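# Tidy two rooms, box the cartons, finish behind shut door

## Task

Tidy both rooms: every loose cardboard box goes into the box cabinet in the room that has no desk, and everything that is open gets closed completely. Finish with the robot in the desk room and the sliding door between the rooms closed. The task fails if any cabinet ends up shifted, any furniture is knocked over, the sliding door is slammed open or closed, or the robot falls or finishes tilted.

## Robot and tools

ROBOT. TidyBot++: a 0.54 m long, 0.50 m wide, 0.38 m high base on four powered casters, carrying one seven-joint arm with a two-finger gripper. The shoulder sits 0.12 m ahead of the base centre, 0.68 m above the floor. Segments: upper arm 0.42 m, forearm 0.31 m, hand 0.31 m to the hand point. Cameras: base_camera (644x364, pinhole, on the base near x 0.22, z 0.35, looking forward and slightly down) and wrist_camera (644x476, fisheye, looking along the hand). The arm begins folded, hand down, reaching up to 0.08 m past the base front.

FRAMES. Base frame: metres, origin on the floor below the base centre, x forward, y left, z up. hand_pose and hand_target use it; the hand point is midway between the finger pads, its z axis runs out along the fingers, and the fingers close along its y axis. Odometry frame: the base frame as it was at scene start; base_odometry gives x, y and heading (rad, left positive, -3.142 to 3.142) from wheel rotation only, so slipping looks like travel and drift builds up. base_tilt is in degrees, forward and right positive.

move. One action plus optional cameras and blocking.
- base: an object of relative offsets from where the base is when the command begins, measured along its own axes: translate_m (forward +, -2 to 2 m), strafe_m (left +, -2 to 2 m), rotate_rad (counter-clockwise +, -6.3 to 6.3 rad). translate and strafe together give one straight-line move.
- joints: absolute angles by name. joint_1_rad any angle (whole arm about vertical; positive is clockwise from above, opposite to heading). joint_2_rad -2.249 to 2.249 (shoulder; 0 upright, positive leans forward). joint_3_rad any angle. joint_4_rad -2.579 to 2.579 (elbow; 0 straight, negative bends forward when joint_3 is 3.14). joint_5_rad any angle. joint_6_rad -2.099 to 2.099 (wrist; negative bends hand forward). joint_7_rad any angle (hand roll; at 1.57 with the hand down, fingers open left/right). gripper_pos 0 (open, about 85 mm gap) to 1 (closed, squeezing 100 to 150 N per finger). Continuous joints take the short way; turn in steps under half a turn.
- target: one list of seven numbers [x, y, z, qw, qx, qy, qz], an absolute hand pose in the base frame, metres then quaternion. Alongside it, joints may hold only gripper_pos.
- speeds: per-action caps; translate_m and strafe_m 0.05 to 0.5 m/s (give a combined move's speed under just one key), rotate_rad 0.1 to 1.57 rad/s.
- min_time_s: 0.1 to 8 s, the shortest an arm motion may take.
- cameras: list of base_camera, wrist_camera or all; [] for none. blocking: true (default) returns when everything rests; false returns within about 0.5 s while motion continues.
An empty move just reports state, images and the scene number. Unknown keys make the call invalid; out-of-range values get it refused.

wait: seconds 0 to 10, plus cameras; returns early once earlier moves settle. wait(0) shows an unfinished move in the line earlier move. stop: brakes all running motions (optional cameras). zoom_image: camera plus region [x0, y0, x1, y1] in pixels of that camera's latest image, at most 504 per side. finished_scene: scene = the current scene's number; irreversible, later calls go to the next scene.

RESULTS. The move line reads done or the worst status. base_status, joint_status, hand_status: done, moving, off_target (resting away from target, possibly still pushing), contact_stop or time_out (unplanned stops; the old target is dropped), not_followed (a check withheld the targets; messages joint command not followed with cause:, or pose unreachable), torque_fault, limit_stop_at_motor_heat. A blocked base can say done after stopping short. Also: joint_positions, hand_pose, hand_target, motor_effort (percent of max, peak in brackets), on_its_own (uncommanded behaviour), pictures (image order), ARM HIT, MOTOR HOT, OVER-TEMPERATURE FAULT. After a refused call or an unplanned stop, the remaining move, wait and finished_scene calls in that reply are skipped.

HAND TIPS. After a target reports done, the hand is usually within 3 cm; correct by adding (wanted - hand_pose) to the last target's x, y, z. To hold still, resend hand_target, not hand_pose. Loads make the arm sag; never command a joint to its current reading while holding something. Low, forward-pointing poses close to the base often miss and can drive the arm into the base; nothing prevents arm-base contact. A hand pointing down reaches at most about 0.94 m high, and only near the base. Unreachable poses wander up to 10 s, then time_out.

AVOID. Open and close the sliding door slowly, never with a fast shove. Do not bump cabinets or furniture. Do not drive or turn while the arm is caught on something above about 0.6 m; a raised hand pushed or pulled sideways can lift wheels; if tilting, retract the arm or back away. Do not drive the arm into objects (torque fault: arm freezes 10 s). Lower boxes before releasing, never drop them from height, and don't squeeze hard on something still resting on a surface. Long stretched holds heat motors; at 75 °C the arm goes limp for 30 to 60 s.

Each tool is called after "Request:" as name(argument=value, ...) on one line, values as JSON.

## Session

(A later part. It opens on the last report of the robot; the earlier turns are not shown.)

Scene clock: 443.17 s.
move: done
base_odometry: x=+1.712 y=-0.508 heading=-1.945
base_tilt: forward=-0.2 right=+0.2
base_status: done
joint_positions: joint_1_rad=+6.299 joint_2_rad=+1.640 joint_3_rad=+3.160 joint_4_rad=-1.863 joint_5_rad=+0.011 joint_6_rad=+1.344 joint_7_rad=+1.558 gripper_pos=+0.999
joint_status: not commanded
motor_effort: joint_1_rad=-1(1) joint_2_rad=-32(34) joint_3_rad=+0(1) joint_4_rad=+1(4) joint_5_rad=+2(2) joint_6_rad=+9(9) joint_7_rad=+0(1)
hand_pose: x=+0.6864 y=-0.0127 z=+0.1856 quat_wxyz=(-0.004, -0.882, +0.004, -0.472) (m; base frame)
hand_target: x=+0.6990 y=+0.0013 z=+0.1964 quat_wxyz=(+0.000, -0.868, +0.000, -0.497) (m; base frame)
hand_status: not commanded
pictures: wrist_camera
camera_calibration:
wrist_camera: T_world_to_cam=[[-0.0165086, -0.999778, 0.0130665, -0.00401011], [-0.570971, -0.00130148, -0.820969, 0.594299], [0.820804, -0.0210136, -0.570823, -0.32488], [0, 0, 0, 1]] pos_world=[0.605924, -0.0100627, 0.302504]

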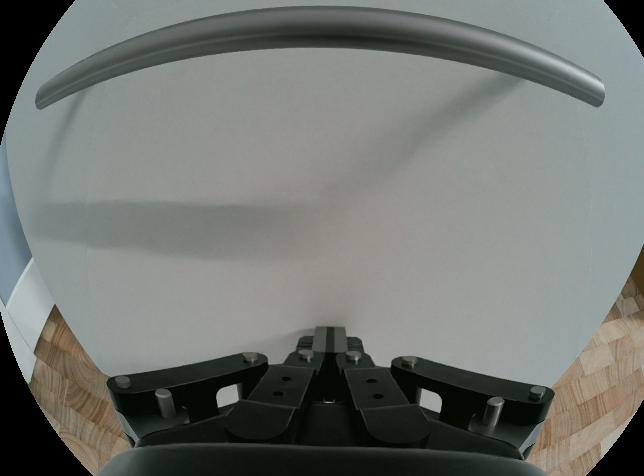

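Request:
move(base={"translate_m": 0.015}, speeds={"translate_m": 0.05}, cameras=["base_camera", "wrist_camera"])

Scene clock: 448.77 s.
move: done
base_odometry: x=+1.706 y=-0.522 heading=-1.946
base_tilt: forward=-0.2 right=+0.2
base_status: done
joint_positions: joint_1_rad=+6.299 joint_2_rad=+1.650 joint_3_rad=+3.159 joint_4_rad=-1.863 joint_5_rad=+0.011 joint_6_rad=+1.345 joint_7_rad=+1.558 gripper_pos=+0.999
joint_status: not commanded
motor_effort: joint_1_rad=+0(1) joint_2_rad=-32(36) joint_3_rad=+0(1) joint_4_rad=-1(5) joint_5_rad=+2(2) joint_6_rad=+9(12) joint_7_rad=+1(1)
hand_pose: x=+0.6815 y=-0.0122 z=+0.1804 quat_wxyz=(-0.004, -0.884, +0.004, -0.468) (m; base frame)
hand_target: x=+0.6990 y=+0.0013 z=+0.1964 quat_wxyz=(+0.000, -0.868, +0.000, -0.497) (m; base frame)
hand_status: not commanded
pictures: base_camera, wrist_camera
camera_calibration:
wrist_camera: T_world_to_cam=[[-0.0163706, -0.99979, 0.0123579, -0.00348161], [-0.578562, -0.000608285, -0.815638, 0.591454], [0.815474, -0.0205023, -0.57843, -0.318895], [0, 0, 0, 1]] pos_world=[0.602187, -0.0096592, 0.297998]

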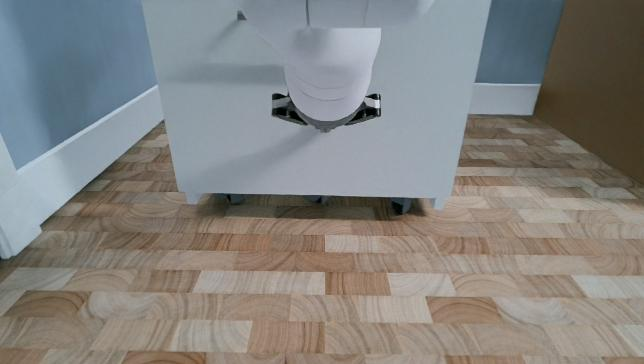

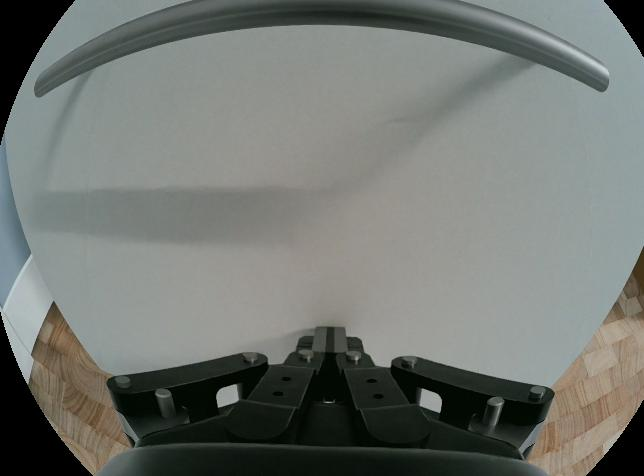

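Request:
move(base={"translate_m": 0.015}, speeds={"translate_m": 0.05}, cameras=[])

Request:
move(base={"translate_m": 0.015}, speeds={"translate_m": 0.05}, cameras=["base_camera", "wrist_camera"])

Scene clock: 458.93 s.
move: done
base_odometry: x=+1.700 y=-0.536 heading=-1.946
base_tilt: forward=-0.2 right=+0.2
base_status: done
joint_positions: joint_1_rad=+6.299 joint_2_rad=+1.655 joint_3_rad=+3.158 joint_4_rad=-1.867 joint_5_rad=+0.011 joint_6_rad=+1.347 joint_7_rad=+1.558 gripper_pos=+0.999
joint_status: not commanded
motor_effort: joint_1_rad=+0(1) joint_2_rad=-34(38) joint_3_rad=-1(1) joint_4_rad=+1(6) joint_5_rad=+2(2) joint_6_rad=+9(12) joint_7_rad=+1(1)
hand_pose: x=+0.6775 y=-0.0117 z=+0.1774 quat_wxyz=(-0.004, -0.886, +0.005, -0.464) (m; base frame)
hand_target: x=+0.6990 y=+0.0013 z=+0.1964 quat_wxyz=(+0.000, -0.868, +0.000, -0.497) (m; base frame)
hand_status: not commanded
pictures: none
No camera images: "cameras" was empty.

Scene clock: 459.70 s.
move: done
base_odometry: x=+1.695 y=-0.550 heading=-1.946
base_tilt: forward=-0.3 right=+0.2
base_status: done
joint_positions: joint_1_rad=+6.299 joint_2_rad=+1.665 joint_3_rad=+3.157 joint_4_rad=-1.888 joint_5_rad=+0.011 joint_6_rad=+1.347 joint_7_rad=+1.558 gripper_pos=+0.999
joint_status: not commanded
motor_effort: joint_1_rad=+0(1) joint_2_rad=-36(37) joint_3_rad=+0(1) joint_4_rad=+4(7) joint_5_rad=+1(2) joint_6_rad=+11(12) joint_7_rad=+1(1)
hand_pose: x=+0.6628 y=-0.0113 z=+0.1692 quat_wxyz=(-0.003, -0.893, +0.005, -0.451) (m; base frame)
hand_target: x=+0.6990 y=+0.0013 z=+0.1964 quat_wxyz=(+0.000, -0.868, +0.000, -0.497) (m; base frame)
hand_status: not commanded
pictures: base_camera, wrist_camera
camera_calibration:
wrist_camera: T_world_to_cam=[[-0.0163866, -0.999806, 0.010962, -0.00249193], [-0.608699, 0.00127751, -0.7934, 0.587792], [0.793232, -0.0196737, -0.608601, -0.290192], [0, 0, 0, 1]] pos_world=[0.587937, -0.00895149, 0.289771]

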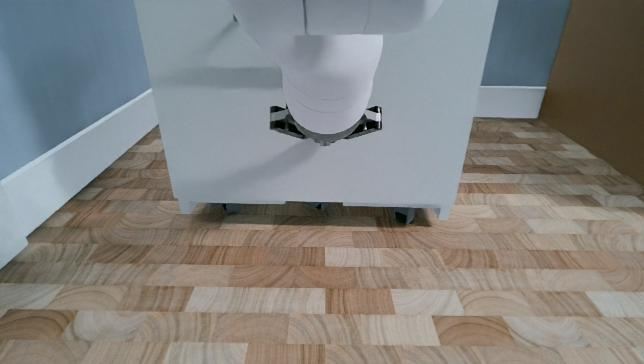

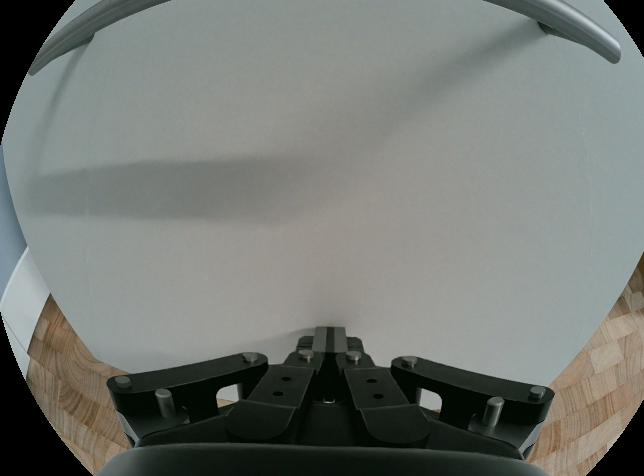

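Request:
move(base={"translate_m": -0.12}, speeds={"translate_m": 0.1}, cameras=["base_camera"])

Request:
move(base={"translate_m": -0.1}, joints={"joint_1_rad": 0.0, "joint_2_rad": -0.345, "joint_3_rad": 3.1416, "joint_4_rad": -2.519, "joint_5_rad": 0.0, "joint_6_rad": -0.45, "joint_7_rad": 1.571}, min_time_s=3)

Scene clock: 467.47 s.
move: done
base_odometry: x=+1.739 y=-0.438 heading=-1.946
base_tilt: forward=-0.2 right=+0.2
base_status: done
joint_positions: joint_1_rad=+6.299 joint_2_rad=+1.663 joint_3_rad=+3.157 joint_4_rad=-1.853 joint_5_rad=+0.011 joint_6_rad=+1.356 joint_7_rad=+1.558 gripper_pos=+0.999
joint_status: not commanded
motor_effort: joint_1_rad=+0(1) joint_2_rad=-30(35) joint_3_rad=+0(1) joint_4_rad=-1(3) joint_5_rad=+1(3) joint_6_rad=+7(10) joint_7_rad=+0(1)
hand_pose: x=+0.6821 y=-0.0113 z=+0.1777 quat_wxyz=(-0.003, -0.882, +0.005, -0.472) (m; base frame)
hand_target: x=+0.6990 y=+0.0013 z=+0.1964 quat_wxyz=(+0.000, -0.868, +0.000, -0.497) (m; base frame)
hand_status: not commanded
pictures: base_camera

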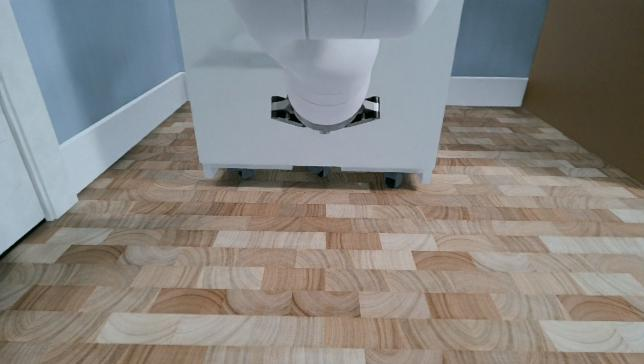

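Scene clock: 471.10 s.
move: done
base_odometry: x=+1.775 y=-0.345 heading=-1.946
base_tilt: forward=-0.2 right=+0.2
base_status: done
joint_positions: joint_1_rad=+6.299 joint_2_rad=-0.329 joint_3_rad=+3.157 joint_4_rad=-2.494 joint_5_rad=+0.011 joint_6_rad=-0.401 joint_7_rad=+1.558 gripper_pos=+0.999
joint_status: all done
motor_effort: joint_1_rad=+0(1) joint_2_rad=-3(35) joint_3_rad=+0(2) joint_4_rad=+14(14) joint_5_rad=+2(3) joint_6_rad=+5(9) joint_7_rad=+0(2)
hand_pose: x=+0.4131 y=-0.0087 z=+0.6430 quat_wxyz=(-0.003, -0.959, +0.017, -0.284) (m; base frame)
hand_target: x=+0.3896 y=+0.0013 z=+0.6289 quat_wxyz=(+0.000, -0.967, +0.000, -0.256) (m; base frame)
hand_status: not commanded
pictures: base_camera, wrist_camera
camera_calibration:
wrist_camera: T_world_to_cam=[[-0.0357194, -0.999335, 0.00730956, 0.00115471], [-0.848468, 0.0264606, -0.528584, 0.740649], [0.52804, -0.0250826, -0.848849, 0.460268], [0, 0, 0, 1]] pos_world=[0.385419, -0.00689935, 0.782185]

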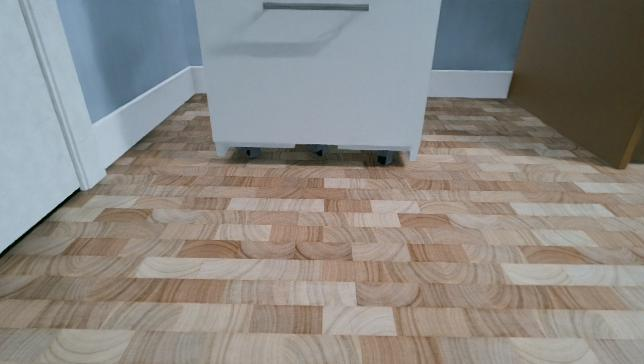

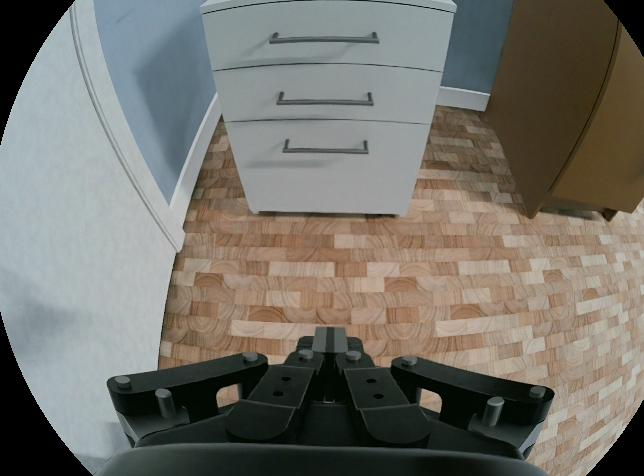

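Request:
move(base={"strafe_m": -0.9}, joints={"joint_6_rad": 0.3})

Scene clock: 494.20 s.
move: done
base_odometry: x=+0.938 y=-0.015 heading=-1.946
base_tilt: forward=-0.2 right=+0.2
base_status: done
joint_positions: joint_1_rad=+6.299 joint_2_rad=-0.331 joint_3_rad=+3.155 joint_4_rad=-2.504 joint_5_rad=+0.011 joint_6_rad=+0.256 joint_7_rad=+1.558 gripper_pos=+0.999
joint_status: all done
motor_effort: joint_1_rad=+0(1) joint_2_rad=-4(5) joint_3_rad=+0(2) joint_4_rad=+15(16) joint_5_rad=+2(3) joint_6_rad=+8(9) joint_7_rad=+0(1)
hand_pose: x=+0.5342 y=-0.0100 z=+0.7964 quat_wxyz=(-0.005, -0.818, +0.013, -0.575) (m; base frame)
hand_target: x=+0.5327 y=+0.0013 z=+0.8065 quat_wxyz=(+0.000, -0.806, +0.000, -0.592) (m; base frame)
hand_status: not commanded
pictures: base_camera, wrist_camera
camera_calibration:
wrist_camera: T_world_to_cam=[[-0.033309, -0.999445, 0.000565182, 0.00719998], [-0.356591, 0.011356, -0.934192, 0.984678], [0.933667, -0.0313186, -0.356771, -0.0821676], [0, 0, 0, 1]] pos_world=[0.428084, -0.0065594, 0.890559]

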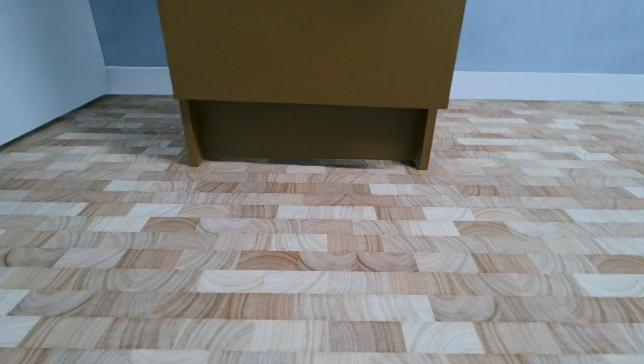

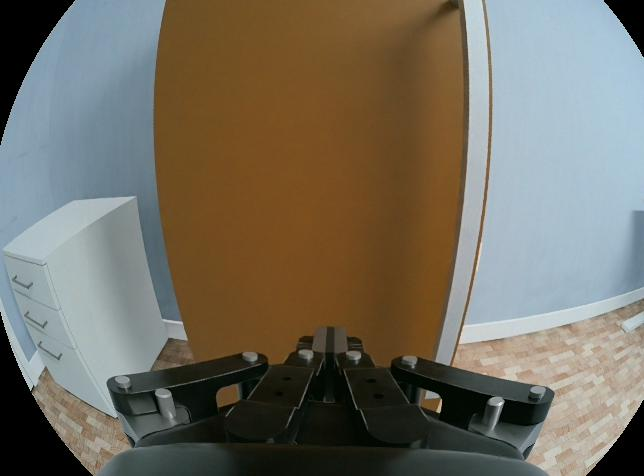

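Request:
move(base={"strafe_m": -0.12}, cameras=[])

Request:
move(base={"translate_m": 0.24}, speeds={"translate_m": 0.2})

Scene clock: 518.23 s.
move: done
base_odometry: x=+0.826 y=+0.029 heading=-1.947
base_tilt: forward=-0.3 right=+0.2
base_status: done
joint_positions: joint_1_rad=+6.299 joint_2_rad=-0.331 joint_3_rad=+3.153 joint_4_rad=-2.504 joint_5_rad=+0.011 joint_6_rad=+0.256 joint_7_rad=+1.558 gripper_pos=+0.999
joint_status: not commanded
motor_effort: joint_1_rad=+0(1) joint_2_rad=-4(5) joint_3_rad=+0(2) joint_4_rad=+15(16) joint_5_rad=+2(3) joint_6_rad=+7(9) joint_7_rad=+0(1)
hand_pose: x=+0.5342 y=-0.0091 z=+0.7964 quat_wxyz=(-0.004, -0.818, +0.012, -0.575) (m; base frame)
hand_target: x=+0.5327 y=+0.0013 z=+0.8065 quat_wxyz=(+0.000, -0.806, +0.000, -0.592) (m; base frame)
hand_status: not commanded
pictures: none
No camera images: "cameras" was empty.

Scene clock: 520.17 s.
move: done
base_odometry: x=+0.738 y=-0.194 heading=-1.947
base_tilt: forward=-0.3 right=+0.2
base_status: done
joint_positions: joint_1_rad=+6.299 joint_2_rad=-0.335 joint_3_rad=+3.153 joint_4_rad=-2.504 joint_5_rad=+0.011 joint_6_rad=+0.256 joint_7_rad=+1.558 gripper_pos=+0.999
joint_status: not commanded
motor_effort: joint_1_rad=+0(1) joint_2_rad=-4(7) joint_3_rad=+0(1) joint_4_rad=+15(16) joint_5_rad=+1(2) joint_6_rad=+7(9) joint_7_rad=+0(1)
hand_pose: x=+0.5338 y=-0.0091 z=+0.7981 quat_wxyz=(-0.004, -0.817, +0.012, -0.577) (m; base frame)
hand_target: x=+0.5327 y=+0.0013 z=+0.8065 quat_wxyz=(+0.000, -0.806, +0.000, -0.592) (m; base frame)
hand_status: not commanded
pictures: base_camera, wrist_camera
camera_calibration:
wrist_camera: T_world_to_cam=[[-0.0312371, -0.999511, 0.00116815, 0.00654729], [-0.352753, 0.00993084, -0.935664, 0.985144], [0.935195, -0.0296395, -0.352891, -0.0849856], [0, 0, 0, 1]] pos_world=[0.427195, -0.00575815, 0.891765]

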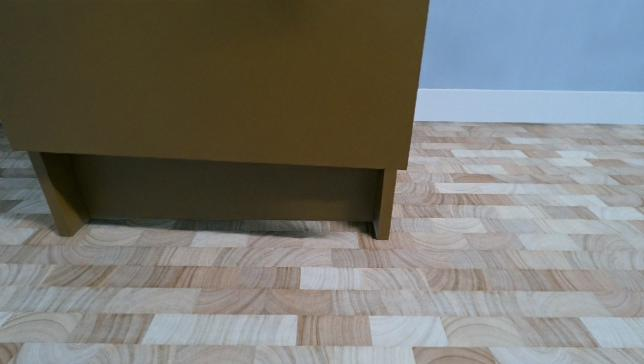

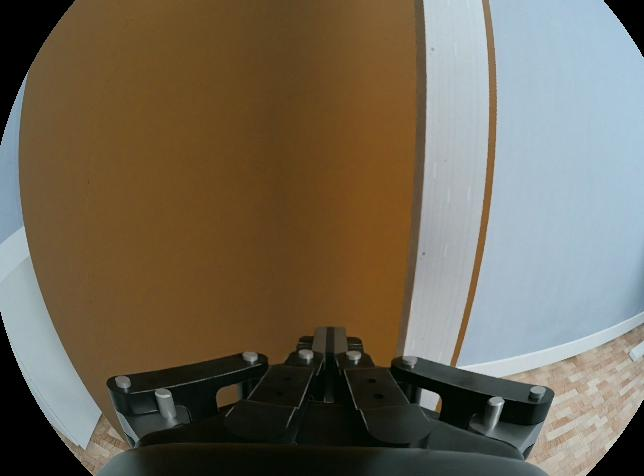

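Request:
move(base={"strafe_m": 0.05}, cameras=[])

Request:
move(base={"translate_m": 0.04}, speeds={"translate_m": 0.1}, cameras=["wrist_camera"])

Request:
move(base={"translate_m": 0.03}, speeds={"translate_m": 0.1}, cameras=["wrist_camera"])

Scene clock: 532.90 s.
move: done
base_odometry: x=+0.784 y=-0.213 heading=-1.947
base_tilt: forward=-0.3 right=+0.2
base_status: done
joint_positions: joint_1_rad=+6.299 joint_2_rad=-0.335 joint_3_rad=+3.149 joint_4_rad=-2.504 joint_5_rad=+0.011 joint_6_rad=+0.256 joint_7_rad=+1.558 gripper_pos=+0.999
joint_status: not commanded
motor_effort: joint_1_rad=+0(1) joint_2_rad=-4(5) joint_3_rad=+0(2) joint_4_rad=+15(16) joint_5_rad=+1(2) joint_6_rad=+8(9) joint_7_rad=+0(1)
hand_pose: x=+0.5337 y=-0.0075 z=+0.7981 quat_wxyz=(-0.004, -0.817, +0.010, -0.577) (m; base frame)
hand_target: x=+0.5327 y=+0.0013 z=+0.8065 quat_wxyz=(+0.000, -0.806, +0.000, -0.592) (m; base frame)
hand_status: not commanded
pictures: none
No camera images: "cameras" was empty.

Scene clock: 533.87 s.
move: done
base_odometry: x=+0.770 y=-0.250 heading=-1.947
base_tilt: forward=-0.2 right=+0.2
base_status: done
joint_positions: joint_1_rad=+6.299 joint_2_rad=-0.338 joint_3_rad=+3.149 joint_4_rad=-2.504 joint_5_rad=+0.011 joint_6_rad=+0.256 joint_7_rad=+1.558 gripper_pos=+0.999
joint_status: not commanded
motor_effort: joint_1_rad=+0(1) joint_2_rad=-4(7) joint_3_rad=+1(1) joint_4_rad=+15(16) joint_5_rad=+2(2) joint_6_rad=+7(8) joint_7_rad=+0(1)
hand_pose: x=+0.5335 y=-0.0075 z=+0.7991 quat_wxyz=(-0.004, -0.816, +0.010, -0.578) (m; base frame)
hand_target: x=+0.5327 y=+0.0013 z=+0.8065 quat_wxyz=(+0.000, -0.806, +0.000, -0.592) (m; base frame)
hand_status: not commanded
pictures: wrist_camera
camera_calibration:
wrist_camera: T_world_to_cam=[[-0.0278656, -0.999609, 0.00222027, 0.00535441], [-0.350454, 0.00768925, -0.936548, 0.985506], [0.936165, -0.0268756, -0.350532, -0.086709], [0, 0, 0, 1]] pos_world=[0.426698, -0.00455584, 0.892568]

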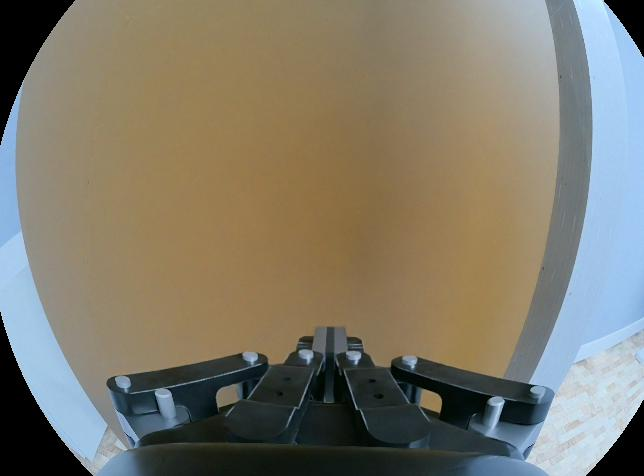

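Scene clock: 534.73 s.
move: done
base_odometry: x=+0.759 y=-0.278 heading=-1.947
base_tilt: forward=-0.2 right=+0.2
base_status: done
joint_positions: joint_1_rad=+6.299 joint_2_rad=-0.340 joint_3_rad=+3.149 joint_4_rad=-2.504 joint_5_rad=+0.011 joint_6_rad=+0.256 joint_7_rad=+1.558 gripper_pos=+0.999
joint_status: not commanded
motor_effort: joint_1_rad=+0(1) joint_2_rad=-4(6) joint_3_rad=+0(1) joint_4_rad=+15(16) joint_5_rad=+1(2) joint_6_rad=+8(9) joint_7_rad=+0(1)
hand_pose: x=+0.5333 y=-0.0075 z=+0.7999 quat_wxyz=(-0.004, -0.816, +0.010, -0.578) (m; base frame)
hand_target: x=+0.5327 y=+0.0013 z=+0.8065 quat_wxyz=(+0.000, -0.806, +0.000, -0.592) (m; base frame)
hand_status: not commanded
pictures: wrist_camera
camera_calibration:
wrist_camera: T_world_to_cam=[[-0.0279636, -0.999607, 0.00219674, 0.00540462], [-0.348555, 0.00769098, -0.937257, 0.985757], [0.936871, -0.0269747, -0.348633, -0.0881266], [0, 0, 0, 1]] pos_world=[0.426306, -0.00455614, 0.893172]

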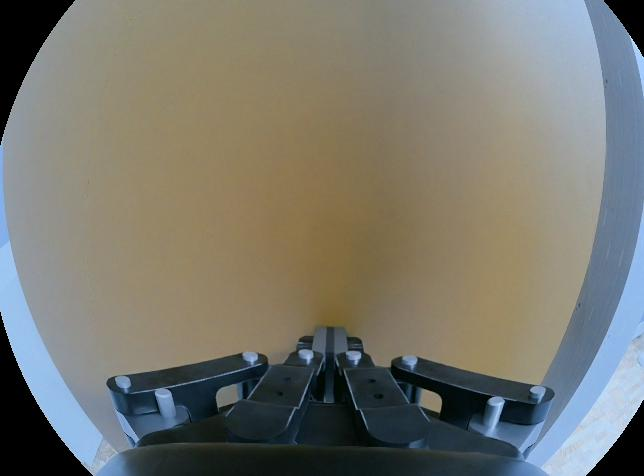

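Request:
move(base={"translate_m": 0.015}, speeds={"translate_m": 0.05}, cameras=[])

Request:
move(base={"translate_m": 0.015}, speeds={"translate_m": 0.05}, cameras=["wrist_camera"])

Scene clock: 546.50 s.
move: done
base_odometry: x=+0.753 y=-0.292 heading=-1.946
base_tilt: forward=-0.3 right=+0.2
base_status: done
joint_positions: joint_1_rad=+6.299 joint_2_rad=-0.342 joint_3_rad=+3.149 joint_4_rad=-2.506 joint_5_rad=+0.011 joint_6_rad=+0.257 joint_7_rad=+1.558 gripper_pos=+0.999
joint_status: not commanded
motor_effort: joint_1_rad=+0(1) joint_2_rad=-4(6) joint_3_rad=+0(1) joint_4_rad=+15(19) joint_5_rad=+1(2) joint_6_rad=+9(10) joint_7_rad=+0(1)
hand_pose: x=+0.5325 y=-0.0075 z=+0.8000 quat_wxyz=(-0.004, -0.815, +0.010, -0.579) (m; base frame)
hand_target: x=+0.5327 y=+0.0013 z=+0.8065 quat_wxyz=(+0.000, -0.806, +0.000, -0.592) (m; base frame)
hand_status: not commanded
pictures: none
No camera images: "cameras" was empty.

Scene clock: 547.30 s.
move: done
base_odometry: x=+0.748 y=-0.306 heading=-1.946
base_tilt: forward=-0.2 right=+0.2
base_status: done
joint_positions: joint_1_rad=+6.299 joint_2_rad=-0.343 joint_3_rad=+3.149 joint_4_rad=-2.506 joint_5_rad=+0.011 joint_6_rad=+0.257 joint_7_rad=+1.558 gripper_pos=+0.999
joint_status: not commanded
motor_effort: joint_1_rad=+0(1) joint_2_rad=-4(6) joint_3_rad=+0(1) joint_4_rad=+15(16) joint_5_rad=+2(2) joint_6_rad=+7(8) joint_7_rad=+0(1)
hand_pose: x=+0.5324 y=-0.0075 z=+0.8002 quat_wxyz=(-0.004, -0.815, +0.010, -0.579) (m; base frame)
hand_target: x=+0.5327 y=+0.0013 z=+0.8065 quat_wxyz=(+0.000, -0.806, +0.000, -0.592) (m; base frame)
hand_status: not commanded
pictures: wrist_camera
camera_calibration:
wrist_camera: T_world_to_cam=[[-0.0279316, -0.999607, 0.00225325, 0.00541216], [-0.347253, 0.00758934, -0.937741, 0.985384], [0.937355, -0.026975, -0.347329, -0.0885277], [0, 0, 0, 1]] pos_world=[0.42531, -0.00445642, 0.893274]

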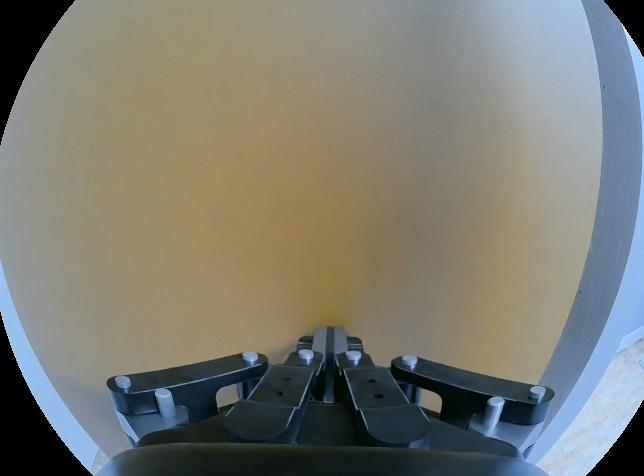

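Request:
move(base={"translate_m": 0.015}, speeds={"translate_m": 0.05}, cameras=[])

Request:
move(base={"translate_m": 0.015}, speeds={"translate_m": 0.05}, cameras=["base_camera", "wrist_camera"])

Scene clock: 555.47 s.
move: done
base_odometry: x=+0.743 y=-0.320 heading=-1.946
base_tilt: forward=-0.2 right=+0.2
base_status: done
joint_positions: joint_1_rad=+6.299 joint_2_rad=-0.378 joint_3_rad=+3.149 joint_4_rad=-2.533 joint_5_rad=+0.011 joint_6_rad=+0.257 joint_7_rad=+1.558 gripper_pos=+0.999
joint_status: not commanded
motor_effort: joint_1_rad=+0(2) joint_2_rad=+2(6) joint_3_rad=+0(2) joint_4_rad=+19(23) joint_5_rad=+2(2) joint_6_rad=+9(12) joint_7_rad=+0(1)
hand_pose: x=+0.5207 y=-0.0072 z=+0.7994 quat_wxyz=(-0.004, -0.813, +0.010, -0.582) (m; base frame)
hand_target: x=+0.5327 y=+0.0013 z=+0.8065 quat_wxyz=(+0.000, -0.806, +0.000, -0.592) (m; base frame)
hand_status: not commanded
pictures: none
No camera images: "cameras" was empty.

Scene clock: 556.23 s.
move: done
base_odometry: x=+0.738 y=-0.333 heading=-1.946
base_tilt: forward=-0.3 right=+0.2
base_status: done
joint_positions: joint_1_rad=+6.299 joint_2_rad=-0.421 joint_3_rad=+3.149 joint_4_rad=-2.564 joint_5_rad=+0.011 joint_6_rad=+0.257 joint_7_rad=+1.558 gripper_pos=+0.999
joint_status: not commanded
motor_effort: joint_1_rad=-4(4) joint_2_rad=+10(14) joint_3_rad=-4(4) joint_4_rad=+25(28) joint_5_rad=+3(4) joint_6_rad=+12(14) joint_7_rad=+0(1)
hand_pose: x=+0.5073 y=-0.0069 z=+0.7992 quat_wxyz=(-0.004, -0.809, +0.010, -0.587) (m; base frame)
hand_target: x=+0.5327 y=+0.0013 z=+0.8065 quat_wxyz=(+0.000, -0.806, +0.000, -0.592) (m; base frame)
hand_status: not commanded
pictures: base_camera, wrist_camera
camera_calibration:
wrist_camera: T_world_to_cam=[[-0.0278157, -0.999612, 0.00151947, 0.00577219], [-0.327863, 0.00768726, -0.944694, 0.971405], [0.944316, -0.0267755, -0.327949, -0.0843328], [0, 0, 0, 1]] pos_world=[0.398284, -0.00395554, 0.890015]

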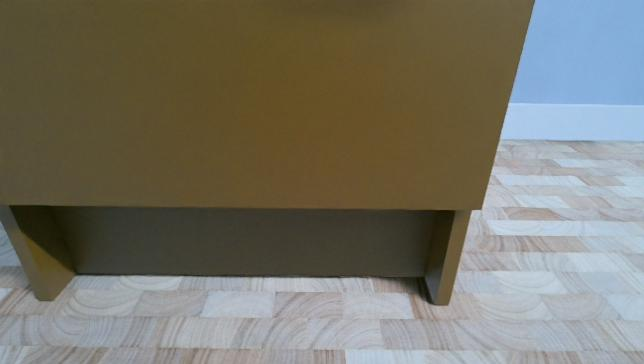

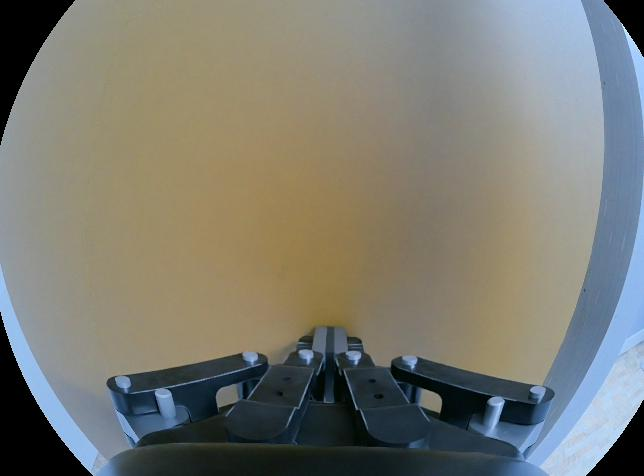

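Request:
move(base={"translate_m": -0.3}, speeds={"translate_m": 0.2}, cameras=["base_camera"])

Request:
move(base={"strafe_m": -0.45})

Scene clock: 574.73 s.
move: done
base_odometry: x=+0.848 y=-0.054 heading=-1.946
base_tilt: forward=-0.2 right=+0.2
base_status: done
joint_positions: joint_1_rad=+6.294 joint_2_rad=-0.342 joint_3_rad=+3.147 joint_4_rad=-2.533 joint_5_rad=+0.011 joint_6_rad=+0.269 joint_7_rad=+1.558 gripper_pos=+0.999
joint_status: not commanded
motor_effort: joint_1_rad=+0(3) joint_2_rad=-4(11) joint_3_rad=+1(3) joint_4_rad=+15(24) joint_5_rad=+2(3) joint_6_rad=+8(12) joint_7_rad=+0(1)
hand_pose: x=+0.5259 y=-0.0045 z=+0.7882 quat_wxyz=(-0.002, -0.820, +0.007, -0.573) (m; base frame)
hand_target: x=+0.5327 y=+0.0013 z=+0.8065 quat_wxyz=(+0.000, -0.806, +0.000, -0.592) (m; base frame)
hand_status: not commanded
pictures: base_camera

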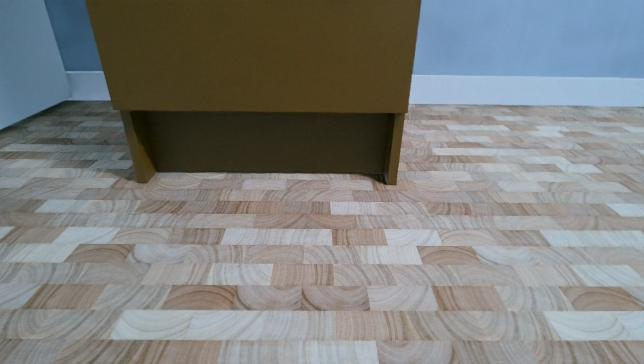

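Scene clock: 576.93 s.
move: done
base_odometry: x=+0.429 y=+0.111 heading=-1.947
base_tilt: forward=-0.3 right=+0.2
base_status: done
joint_positions: joint_1_rad=+6.294 joint_2_rad=-0.342 joint_3_rad=+3.147 joint_4_rad=-2.533 joint_5_rad=+0.011 joint_6_rad=+0.269 joint_7_rad=+1.558 gripper_pos=+0.999
joint_status: not commanded
motor_effort: joint_1_rad=+0(1) joint_2_rad=-4(5) joint_3_rad=+0(2) joint_4_rad=+15(15) joint_5_rad=+2(2) joint_6_rad=+8(9) joint_7_rad=+0(1)
hand_pose: x=+0.5259 y=-0.0044 z=+0.7882 quat_wxyz=(-0.002, -0.820, +0.007, -0.573) (m; base frame)
hand_target: x=+0.5327 y=+0.0013 z=+0.8065 quat_wxyz=(+0.000, -0.806, +0.000, -0.592) (m; base frame)
hand_status: not commanded
pictures: base_camera, wrist_camera
camera_calibration:
wrist_camera: T_world_to_cam=[[-0.0208594, -0.999778, 0.00296619, 0.00400274], [-0.362134, 0.00479014, -0.932114, 0.975291], [0.931893, -0.0205175, -0.362153, -0.071865], [0, 0, 0, 1]] pos_world=[0.42024, -0.00214442, 0.883044]

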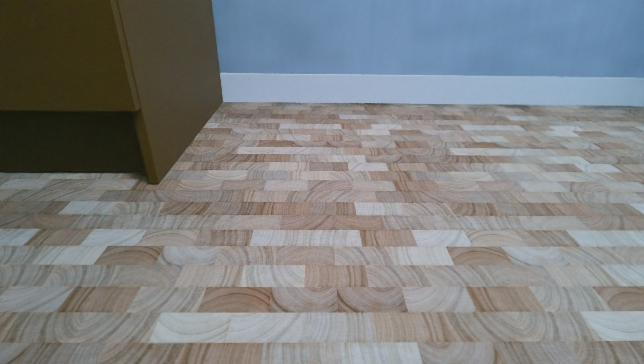

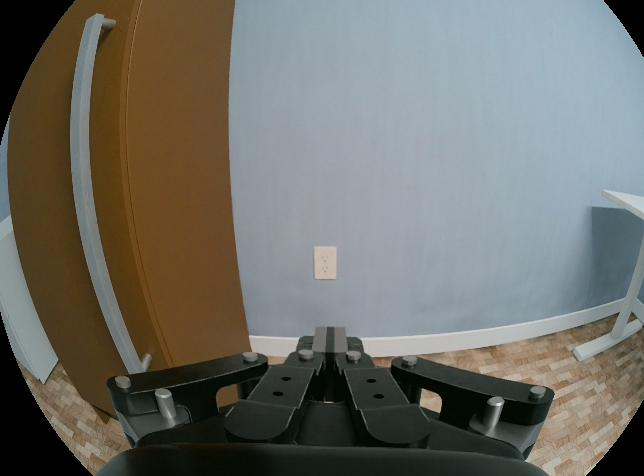

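Request:
move(base={"translate_m": 0.14}, joints={"joint_6_rad": -0.8}, cameras=[])

Request:
move(base={"rotate_rad": 3.142}, cameras=[])

Request:
move(base={"strafe_m": -0.94, "translate_m": -0.05}, joints={"joint_1_rad": 0.0, "joint_3_rad": 3.1416, "joint_5_rad": 0.0, "joint_6_rad": 0.35, "joint_7_rad": 1.571})

Scene clock: 624.20 s.
move: done
base_odometry: x=+0.378 y=-0.019 heading=-1.947
base_tilt: forward=-0.2 right=+0.1
base_status: done
joint_positions: joint_1_rad=+6.294 joint_2_rad=-0.342 joint_3_rad=+3.147 joint_4_rad=-2.533 joint_5_rad=+0.011 joint_6_rad=-0.756 joint_7_rad=+1.558 gripper_pos=+0.999
joint_status: all done
motor_effort: joint_1_rad=+0(1) joint_2_rad=-1(5) joint_3_rad=-1(1) joint_4_rad=+12(16) joint_5_rad=+2(2) joint_6_rad=+0(9) joint_7_rad=+1(1)
hand_pose: x=+0.2938 y=-0.0035 z=+0.5901 quat_wxyz=(-0.003, -0.995, +0.011, -0.097) (m; base frame)
hand_target: x=+0.2875 y=+0.0014 z=+0.5925 quat_wxyz=(+0.000, -0.996, +0.000, -0.084) (m; base frame)
hand_status: not commanded
pictures: none
No camera images: "cameras" was empty.

Scene clock: 627.50 s.
move: done
base_odometry: x=+0.378 y=-0.019 heading=+1.194
base_tilt: forward=-0.2 right=+0.2
base_status: done
joint_positions: joint_1_rad=+6.294 joint_2_rad=-0.342 joint_3_rad=+3.147 joint_4_rad=-2.533 joint_5_rad=+0.011 joint_6_rad=-0.756 joint_7_rad=+1.558 gripper_pos=+0.999
joint_status: not commanded
motor_effort: joint_1_rad=+0(1) joint_2_rad=-1(1) joint_3_rad=+1(1) joint_4_rad=+12(12) joint_5_rad=+1(3) joint_6_rad=+1(2) joint_7_rad=+0(1)
hand_pose: x=+0.2937 y=-0.0035 z=+0.5900 quat_wxyz=(-0.003, -0.995, +0.011, -0.097) (m; base frame)
hand_target: x=+0.2875 y=+0.0014 z=+0.5925 quat_wxyz=(+0.000, -0.996, +0.000, -0.084) (m; base frame)
hand_status: not commanded
pictures: none
No camera images: "cameras" was empty.

Scene clock: 630.60 s.
move: done
base_odometry: x=+1.234 y=-0.411 heading=+1.195
base_tilt: forward=-0.2 right=+0.2
base_status: done
joint_positions: joint_1_rad=+6.294 joint_2_rad=-0.342 joint_3_rad=+3.147 joint_4_rad=-2.533 joint_5_rad=+0.011 joint_6_rad=+0.301 joint_7_rad=+1.558 gripper_pos=+0.999
joint_status: all done
motor_effort: joint_1_rad=+0(1) joint_2_rad=-4(4) joint_3_rad=+0(2) joint_4_rad=+15(15) joint_5_rad=+2(3) joint_6_rad=+8(9) joint_7_rad=+0(1)
hand_pose: x=+0.5293 y=-0.0044 z=+0.7981 quat_wxyz=(-0.002, -0.810, +0.007, -0.586) (m; base frame)
hand_target: x=+0.5369 y=+0.0013 z=+0.8215 quat_wxyz=(+0.000, -0.791, +0.000, -0.612) (m; base frame)
hand_status: not commanded
pictures: base_camera, wrist_camera
camera_calibration:
wrist_camera: T_world_to_cam=[[-0.0207267, -0.999782, 0.0026167, 0.00434472], [-0.331014, 0.00439262, -0.943616, 0.978478], [0.943398, -0.0204242, -0.331033, -0.102374], [0, 0, 0, 1]] pos_world=[0.42056, -0.00204522, 0.889406]

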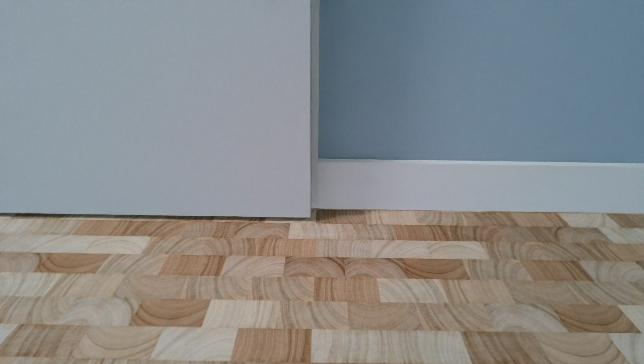

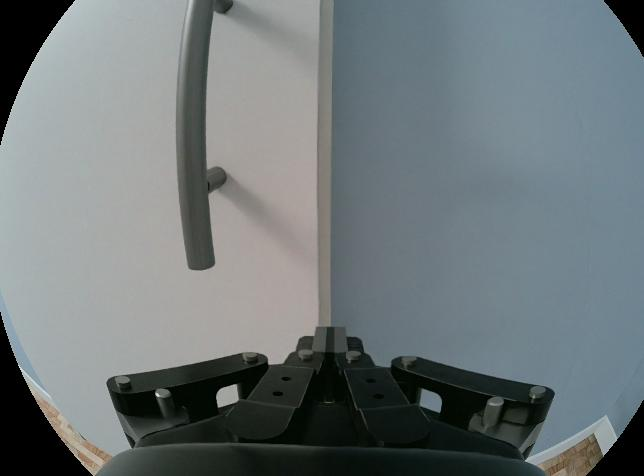

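Request:
move(base={"strafe_m": 0.12}, joints={"joint_6_rad": 0.55, "gripper_pos": 0.0}, speeds={"strafe_m": 0.2})

Scene clock: 654.27 s.
move: done
base_odometry: x=+1.122 y=-0.367 heading=+1.195
base_tilt: forward=-0.2 right=+0.2
base_status: done
joint_positions: joint_1_rad=+6.294 joint_2_rad=-0.344 joint_3_rad=+3.147 joint_4_rad=-2.529 joint_5_rad=+0.011 joint_6_rad=+0.519 joint_7_rad=+1.558 gripper_pos=+0.000
joint_status: all done
motor_effort: joint_1_rad=+0(1) joint_2_rad=-4(5) joint_3_rad=+0(2) joint_4_rad=+15(17) joint_5_rad=+2(2) joint_6_rad=+8(10) joint_7_rad=+1(1)
hand_pose: x=+0.5440 y=-0.0040 z=+0.8675 quat_wxyz=(-0.002, -0.740, +0.006, -0.673) (m; base frame)
hand_target: x=+0.5464 y=+0.0013 z=+0.8829 quat_wxyz=(+0.000, -0.726, +0.000, -0.688) (m; base frame)
hand_status: not commanded
pictures: base_camera, wrist_camera
camera_calibration:
wrist_camera: T_world_to_cam=[[-0.0194402, -0.999811, 0.000433021, 0.00596964], [-0.113252, 0.00177173, -0.993565, 0.973647], [0.993376, -0.0193641, -0.113265, -0.309473], [0, 0, 0, 1]] pos_world=[0.417806, -0.00174919, 0.932326]

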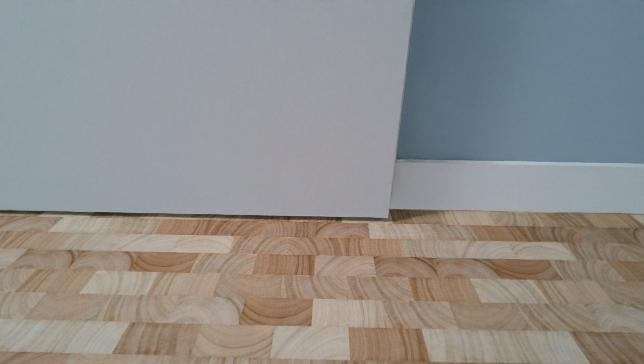

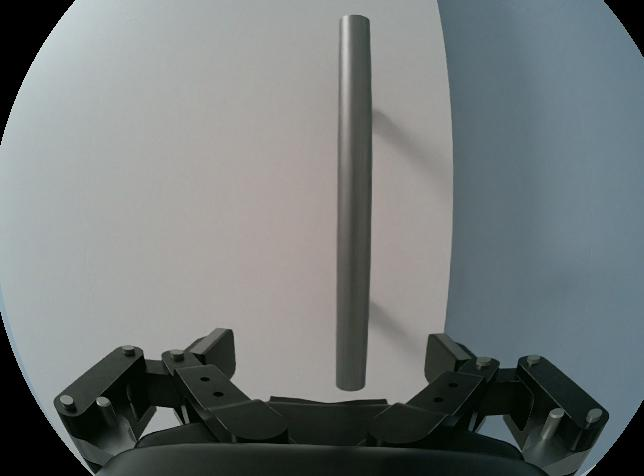

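Request:
move(base={"translate_m": 0.1, "strafe_m": -0.013}, speeds={"translate_m": 0.1})

Scene clock: 666.80 s.
move: done
base_odometry: x=+1.170 y=-0.279 heading=+1.196
base_tilt: forward=-0.2 right=+0.2
base_status: done
joint_positions: joint_1_rad=+6.294 joint_2_rad=-0.344 joint_3_rad=+3.147 joint_4_rad=-2.529 joint_5_rad=+0.011 joint_6_rad=+0.519 joint_7_rad=+1.558 gripper_pos=+0.000
joint_status: not commanded
motor_effort: joint_1_rad=+0(1) joint_2_rad=-4(6) joint_3_rad=+0(1) joint_4_rad=+16(16) joint_5_rad=+2(2) joint_6_rad=+8(9) joint_7_rad=+1(1)
hand_pose: x=+0.5439 y=-0.0040 z=+0.8677 quat_wxyz=(-0.002, -0.740, +0.006, -0.673) (m; base frame)
hand_target: x=+0.5464 y=+0.0013 z=+0.8829 quat_wxyz=(+0.000, -0.726, +0.000, -0.688) (m; base frame)
hand_status: not commanded
pictures: base_camera, wrist_camera
camera_calibration:
wrist_camera: T_world_to_cam=[[-0.0194417, -0.999811, 0.000421727, 0.00597691], [-0.112856, 0.00177542, -0.99361, 0.973602], [0.993421, -0.0193651, -0.112869, -0.309651], [0, 0, 0, 1]] pos_world=[0.417607, -0.00174919, 0.932428]

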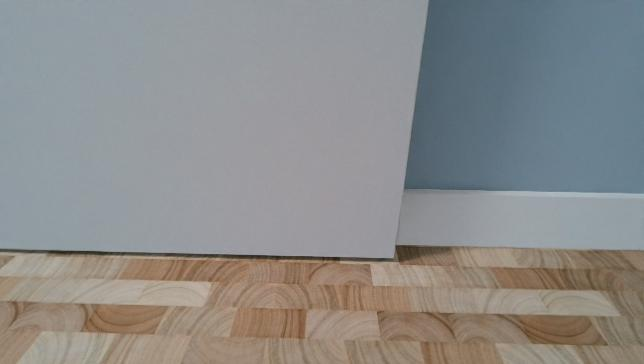

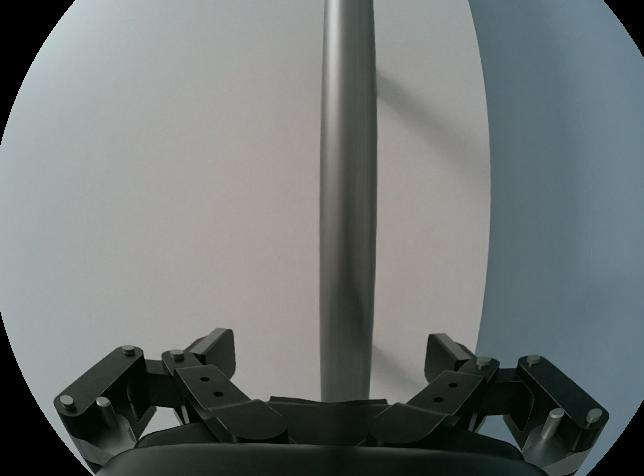

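Request:
move(joints={"gripper_pos": 0.55})

Scene clock: 678.20 s.
move: done
base_odometry: x=+1.170 y=-0.279 heading=+1.196
base_tilt: forward=-0.2 right=+0.2
base_status: not commanded
joint_positions: joint_1_rad=+6.294 joint_2_rad=-0.344 joint_3_rad=+3.147 joint_4_rad=-2.529 joint_5_rad=+0.011 joint_6_rad=+0.519 joint_7_rad=+1.558 gripper_pos=+0.550
joint_status: all done
motor_effort: joint_1_rad=+0(1) joint_2_rad=-4(4) joint_3_rad=-1(1) joint_4_rad=+15(16) joint_5_rad=+1(2) joint_6_rad=+8(9) joint_7_rad=+1(1)
hand_pose: x=+0.5439 y=-0.0040 z=+0.8677 quat_wxyz=(-0.002, -0.740, +0.006, -0.673) (m; base frame)
hand_target: x=+0.5464 y=+0.0013 z=+0.8829 quat_wxyz=(+0.000, -0.726, +0.000, -0.688) (m; base frame)
hand_status: not commanded
pictures: base_camera, wrist_camera
camera_calibration:
wrist_camera: T_world_to_cam=[[-0.0194417, -0.999811, 0.000421727, 0.00597691], [-0.112856, 0.00177542, -0.99361, 0.973602], [0.993421, -0.0193651, -0.112869, -0.309651], [0, 0, 0, 1]] pos_world=[0.417607, -0.00174919, 0.932428]

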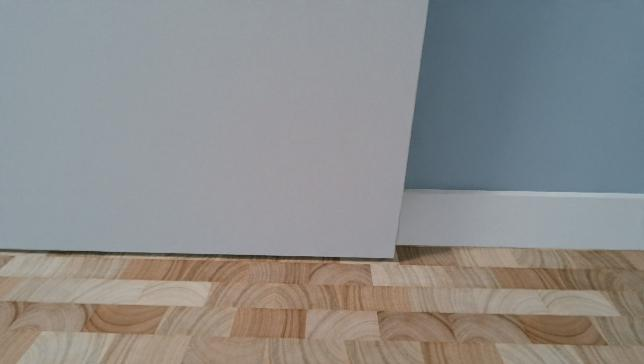

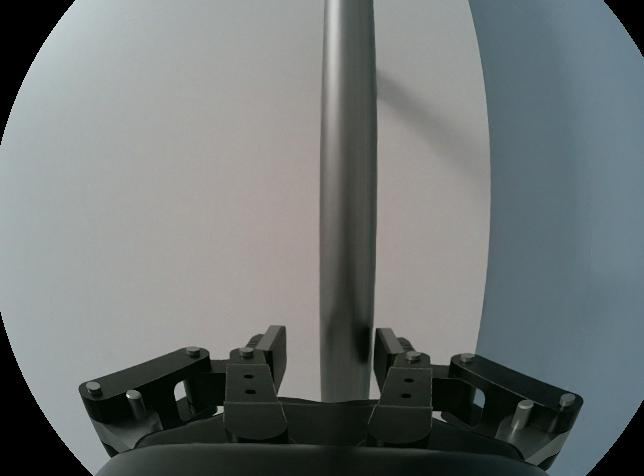

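Request:
move(base={"strafe_m": 0.06}, speeds={"strafe_m": 0.05})

Scene clock: 695.07 s.
move: done
base_odometry: x=+1.115 y=-0.257 heading=+1.196
base_tilt: forward=-0.3 right=+0.2
base_status: done
joint_positions: joint_1_rad=+6.312 joint_2_rad=-0.345 joint_3_rad=+3.173 joint_4_rad=-2.529 joint_5_rad=+0.002 joint_6_rad=+0.519 joint_7_rad=+1.558 gripper_pos=+0.550
joint_status: not commanded
motor_effort: joint_1_rad=-4(10) joint_2_rad=-3(5) joint_3_rad=-3(11) joint_4_rad=+17(18) joint_5_rad=+4(9) joint_6_rad=+9(10) joint_7_rad=+0(1)
hand_pose: x=+0.5435 y=-0.0253 z=+0.8678 quat_wxyz=(-0.012, -0.739, +0.029, -0.673) (m; base frame)
hand_target: x=+0.5464 y=+0.0013 z=+0.8829 quat_wxyz=(+0.000, -0.726, +0.000, -0.688) (m; base frame)
hand_status: not commanded
pictures: base_camera, wrist_camera
camera_calibration:
wrist_camera: T_world_to_cam=[[-0.0673441, -0.997607, -0.0156747, 0.0247379], [-0.111768, 0.0231546, -0.993465, 0.973532], [0.99145, -0.0651521, -0.11306, -0.309567], [0, 0, 0, 1]] pos_world=[0.417396, -0.018032, 0.932558]

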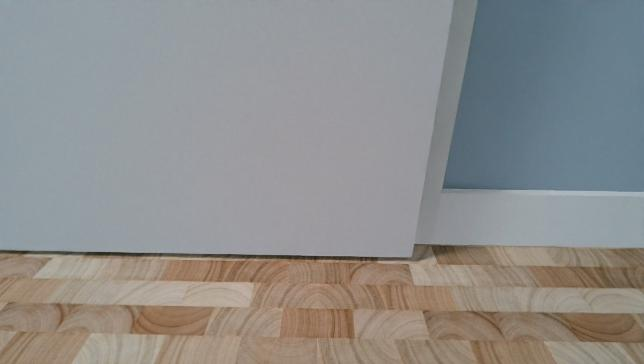

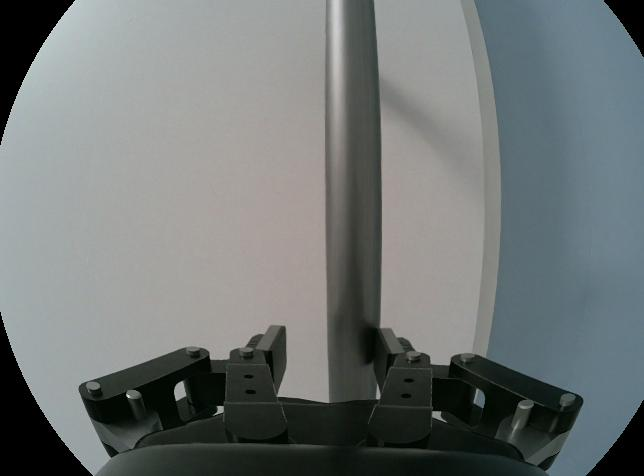

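Request:
move(base={"strafe_m": 0.4}, speeds={"strafe_m": 0.1})

Scene clock: 704.70 s.
move: done
base_odometry: x=+0.742 y=-0.110 heading=+1.195
base_tilt: forward=-0.2 right=+0.2
base_status: done
joint_positions: joint_1_rad=+6.283 joint_2_rad=-0.347 joint_3_rad=+3.139 joint_4_rad=-2.528 joint_5_rad=-0.002 joint_6_rad=+0.519 joint_7_rad=+1.558 gripper_pos=+0.550
joint_status: not commanded
motor_effort: joint_1_rad=+0(12) joint_2_rad=-4(5) joint_3_rad=+0(12) joint_4_rad=+16(21) joint_5_rad=+2(9) joint_6_rad=+9(11) joint_7_rad=+1(1)
hand_pose: x=+0.5436 y=+0.0023 z=+0.8692 quat_wxyz=(+0.005, -0.738, +0.004, -0.674) (m; base frame)
hand_target: x=+0.5464 y=+0.0013 z=+0.8829 quat_wxyz=(+0.000, -0.726, +0.000, -0.688) (m; base frame)
hand_status: not commanded
pictures: base_camera, wrist_camera
camera_calibration:
wrist_camera: T_world_to_cam=[[-0.00834296, -0.999936, -0.00762447, 0.0133027], [-0.109651, 0.00849357, -0.993934, 0.9736], [0.993935, -0.00745632, -0.109715, -0.312123], [0, 0, 0, 1]] pos_world=[0.417096, 0.00270526, 0.933551]

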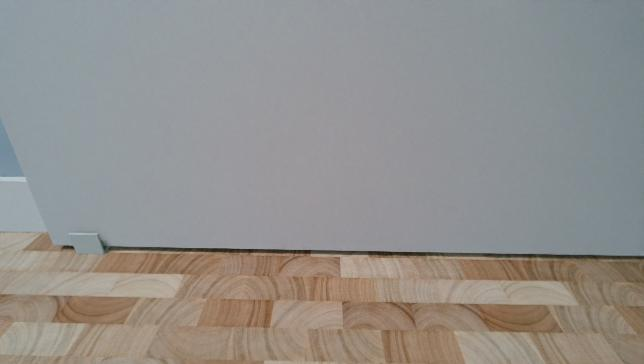

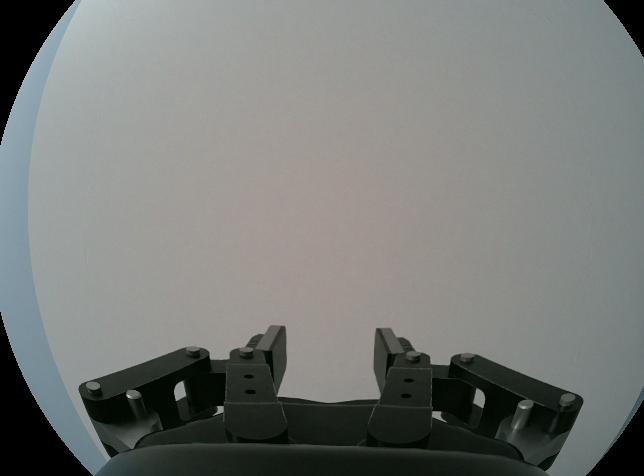

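Request:
move(base={"translate_m": -0.12}, speeds={"translate_m": 0.15}, joints={"gripper_pos": 0.0}, cameras=[])

Request:
move(base={"strafe_m": -0.36})

Scene clock: 726.43 s.
move: done
base_odometry: x=+0.698 y=-0.222 heading=+1.195
base_tilt: forward=-0.3 right=+0.2
base_status: done
joint_positions: joint_1_rad=+6.283 joint_2_rad=-0.346 joint_3_rad=+3.139 joint_4_rad=-2.528 joint_5_rad=-0.002 joint_6_rad=+0.519 joint_7_rad=+1.558 gripper_pos=+0.000
joint_status: all done
motor_effort: joint_1_rad=+0(1) joint_2_rad=-4(7) joint_3_rad=+0(1) joint_4_rad=+15(16) joint_5_rad=+1(2) joint_6_rad=+9(9) joint_7_rad=+0(1)
hand_pose: x=+0.5437 y=+0.0023 z=+0.8689 quat_wxyz=(+0.005, -0.739, +0.004, -0.674) (m; base frame)
hand_target: x=+0.5464 y=+0.0013 z=+0.8829 quat_wxyz=(+0.000, -0.726, +0.000, -0.688) (m; base frame)
hand_status: not commanded
pictures: none
No camera images: "cameras" was empty.

Scene clock: 728.47 s.
move: done
base_odometry: x=+1.033 y=-0.354 heading=+1.195
base_tilt: forward=-0.3 right=+0.2
base_status: done
joint_positions: joint_1_rad=+6.283 joint_2_rad=-0.346 joint_3_rad=+3.140 joint_4_rad=-2.528 joint_5_rad=-0.002 joint_6_rad=+0.519 joint_7_rad=+1.558 gripper_pos=+0.000
joint_status: not commanded
motor_effort: joint_1_rad=+0(1) joint_2_rad=-4(5) joint_3_rad=+0(2) joint_4_rad=+15(16) joint_5_rad=+2(3) joint_6_rad=+8(9) joint_7_rad=+1(1)
hand_pose: x=+0.5437 y=+0.0021 z=+0.8689 quat_wxyz=(+0.005, -0.739, +0.005, -0.674) (m; base frame)
hand_target: x=+0.5464 y=+0.0013 z=+0.8829 quat_wxyz=(+0.000, -0.726, +0.000, -0.688) (m; base frame)
hand_status: not commanded
pictures: base_camera, wrist_camera
camera_calibration:
wrist_camera: T_world_to_cam=[[-0.00875498, -0.999932, -0.00767999, 0.0133248], [-0.11015, 0.00859791, -0.993878, 0.973569], [0.993876, -0.00785543, -0.110218, -0.31175], [0, 0, 0, 1]] pos_world=[0.417196, 0.00250434, 0.93335]

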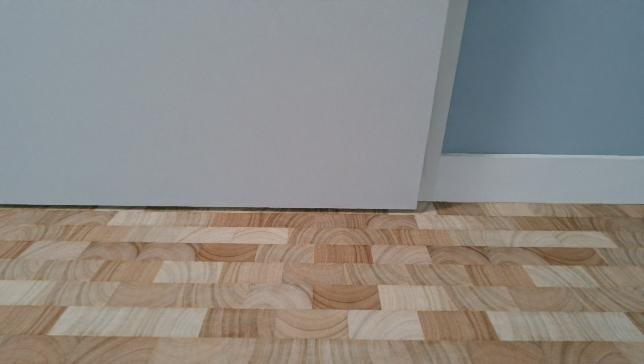

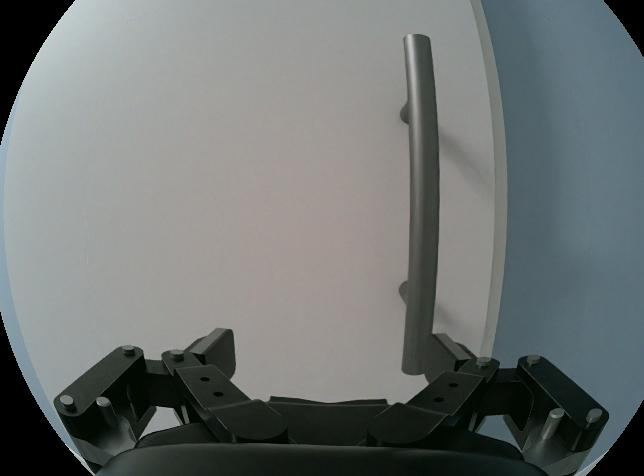

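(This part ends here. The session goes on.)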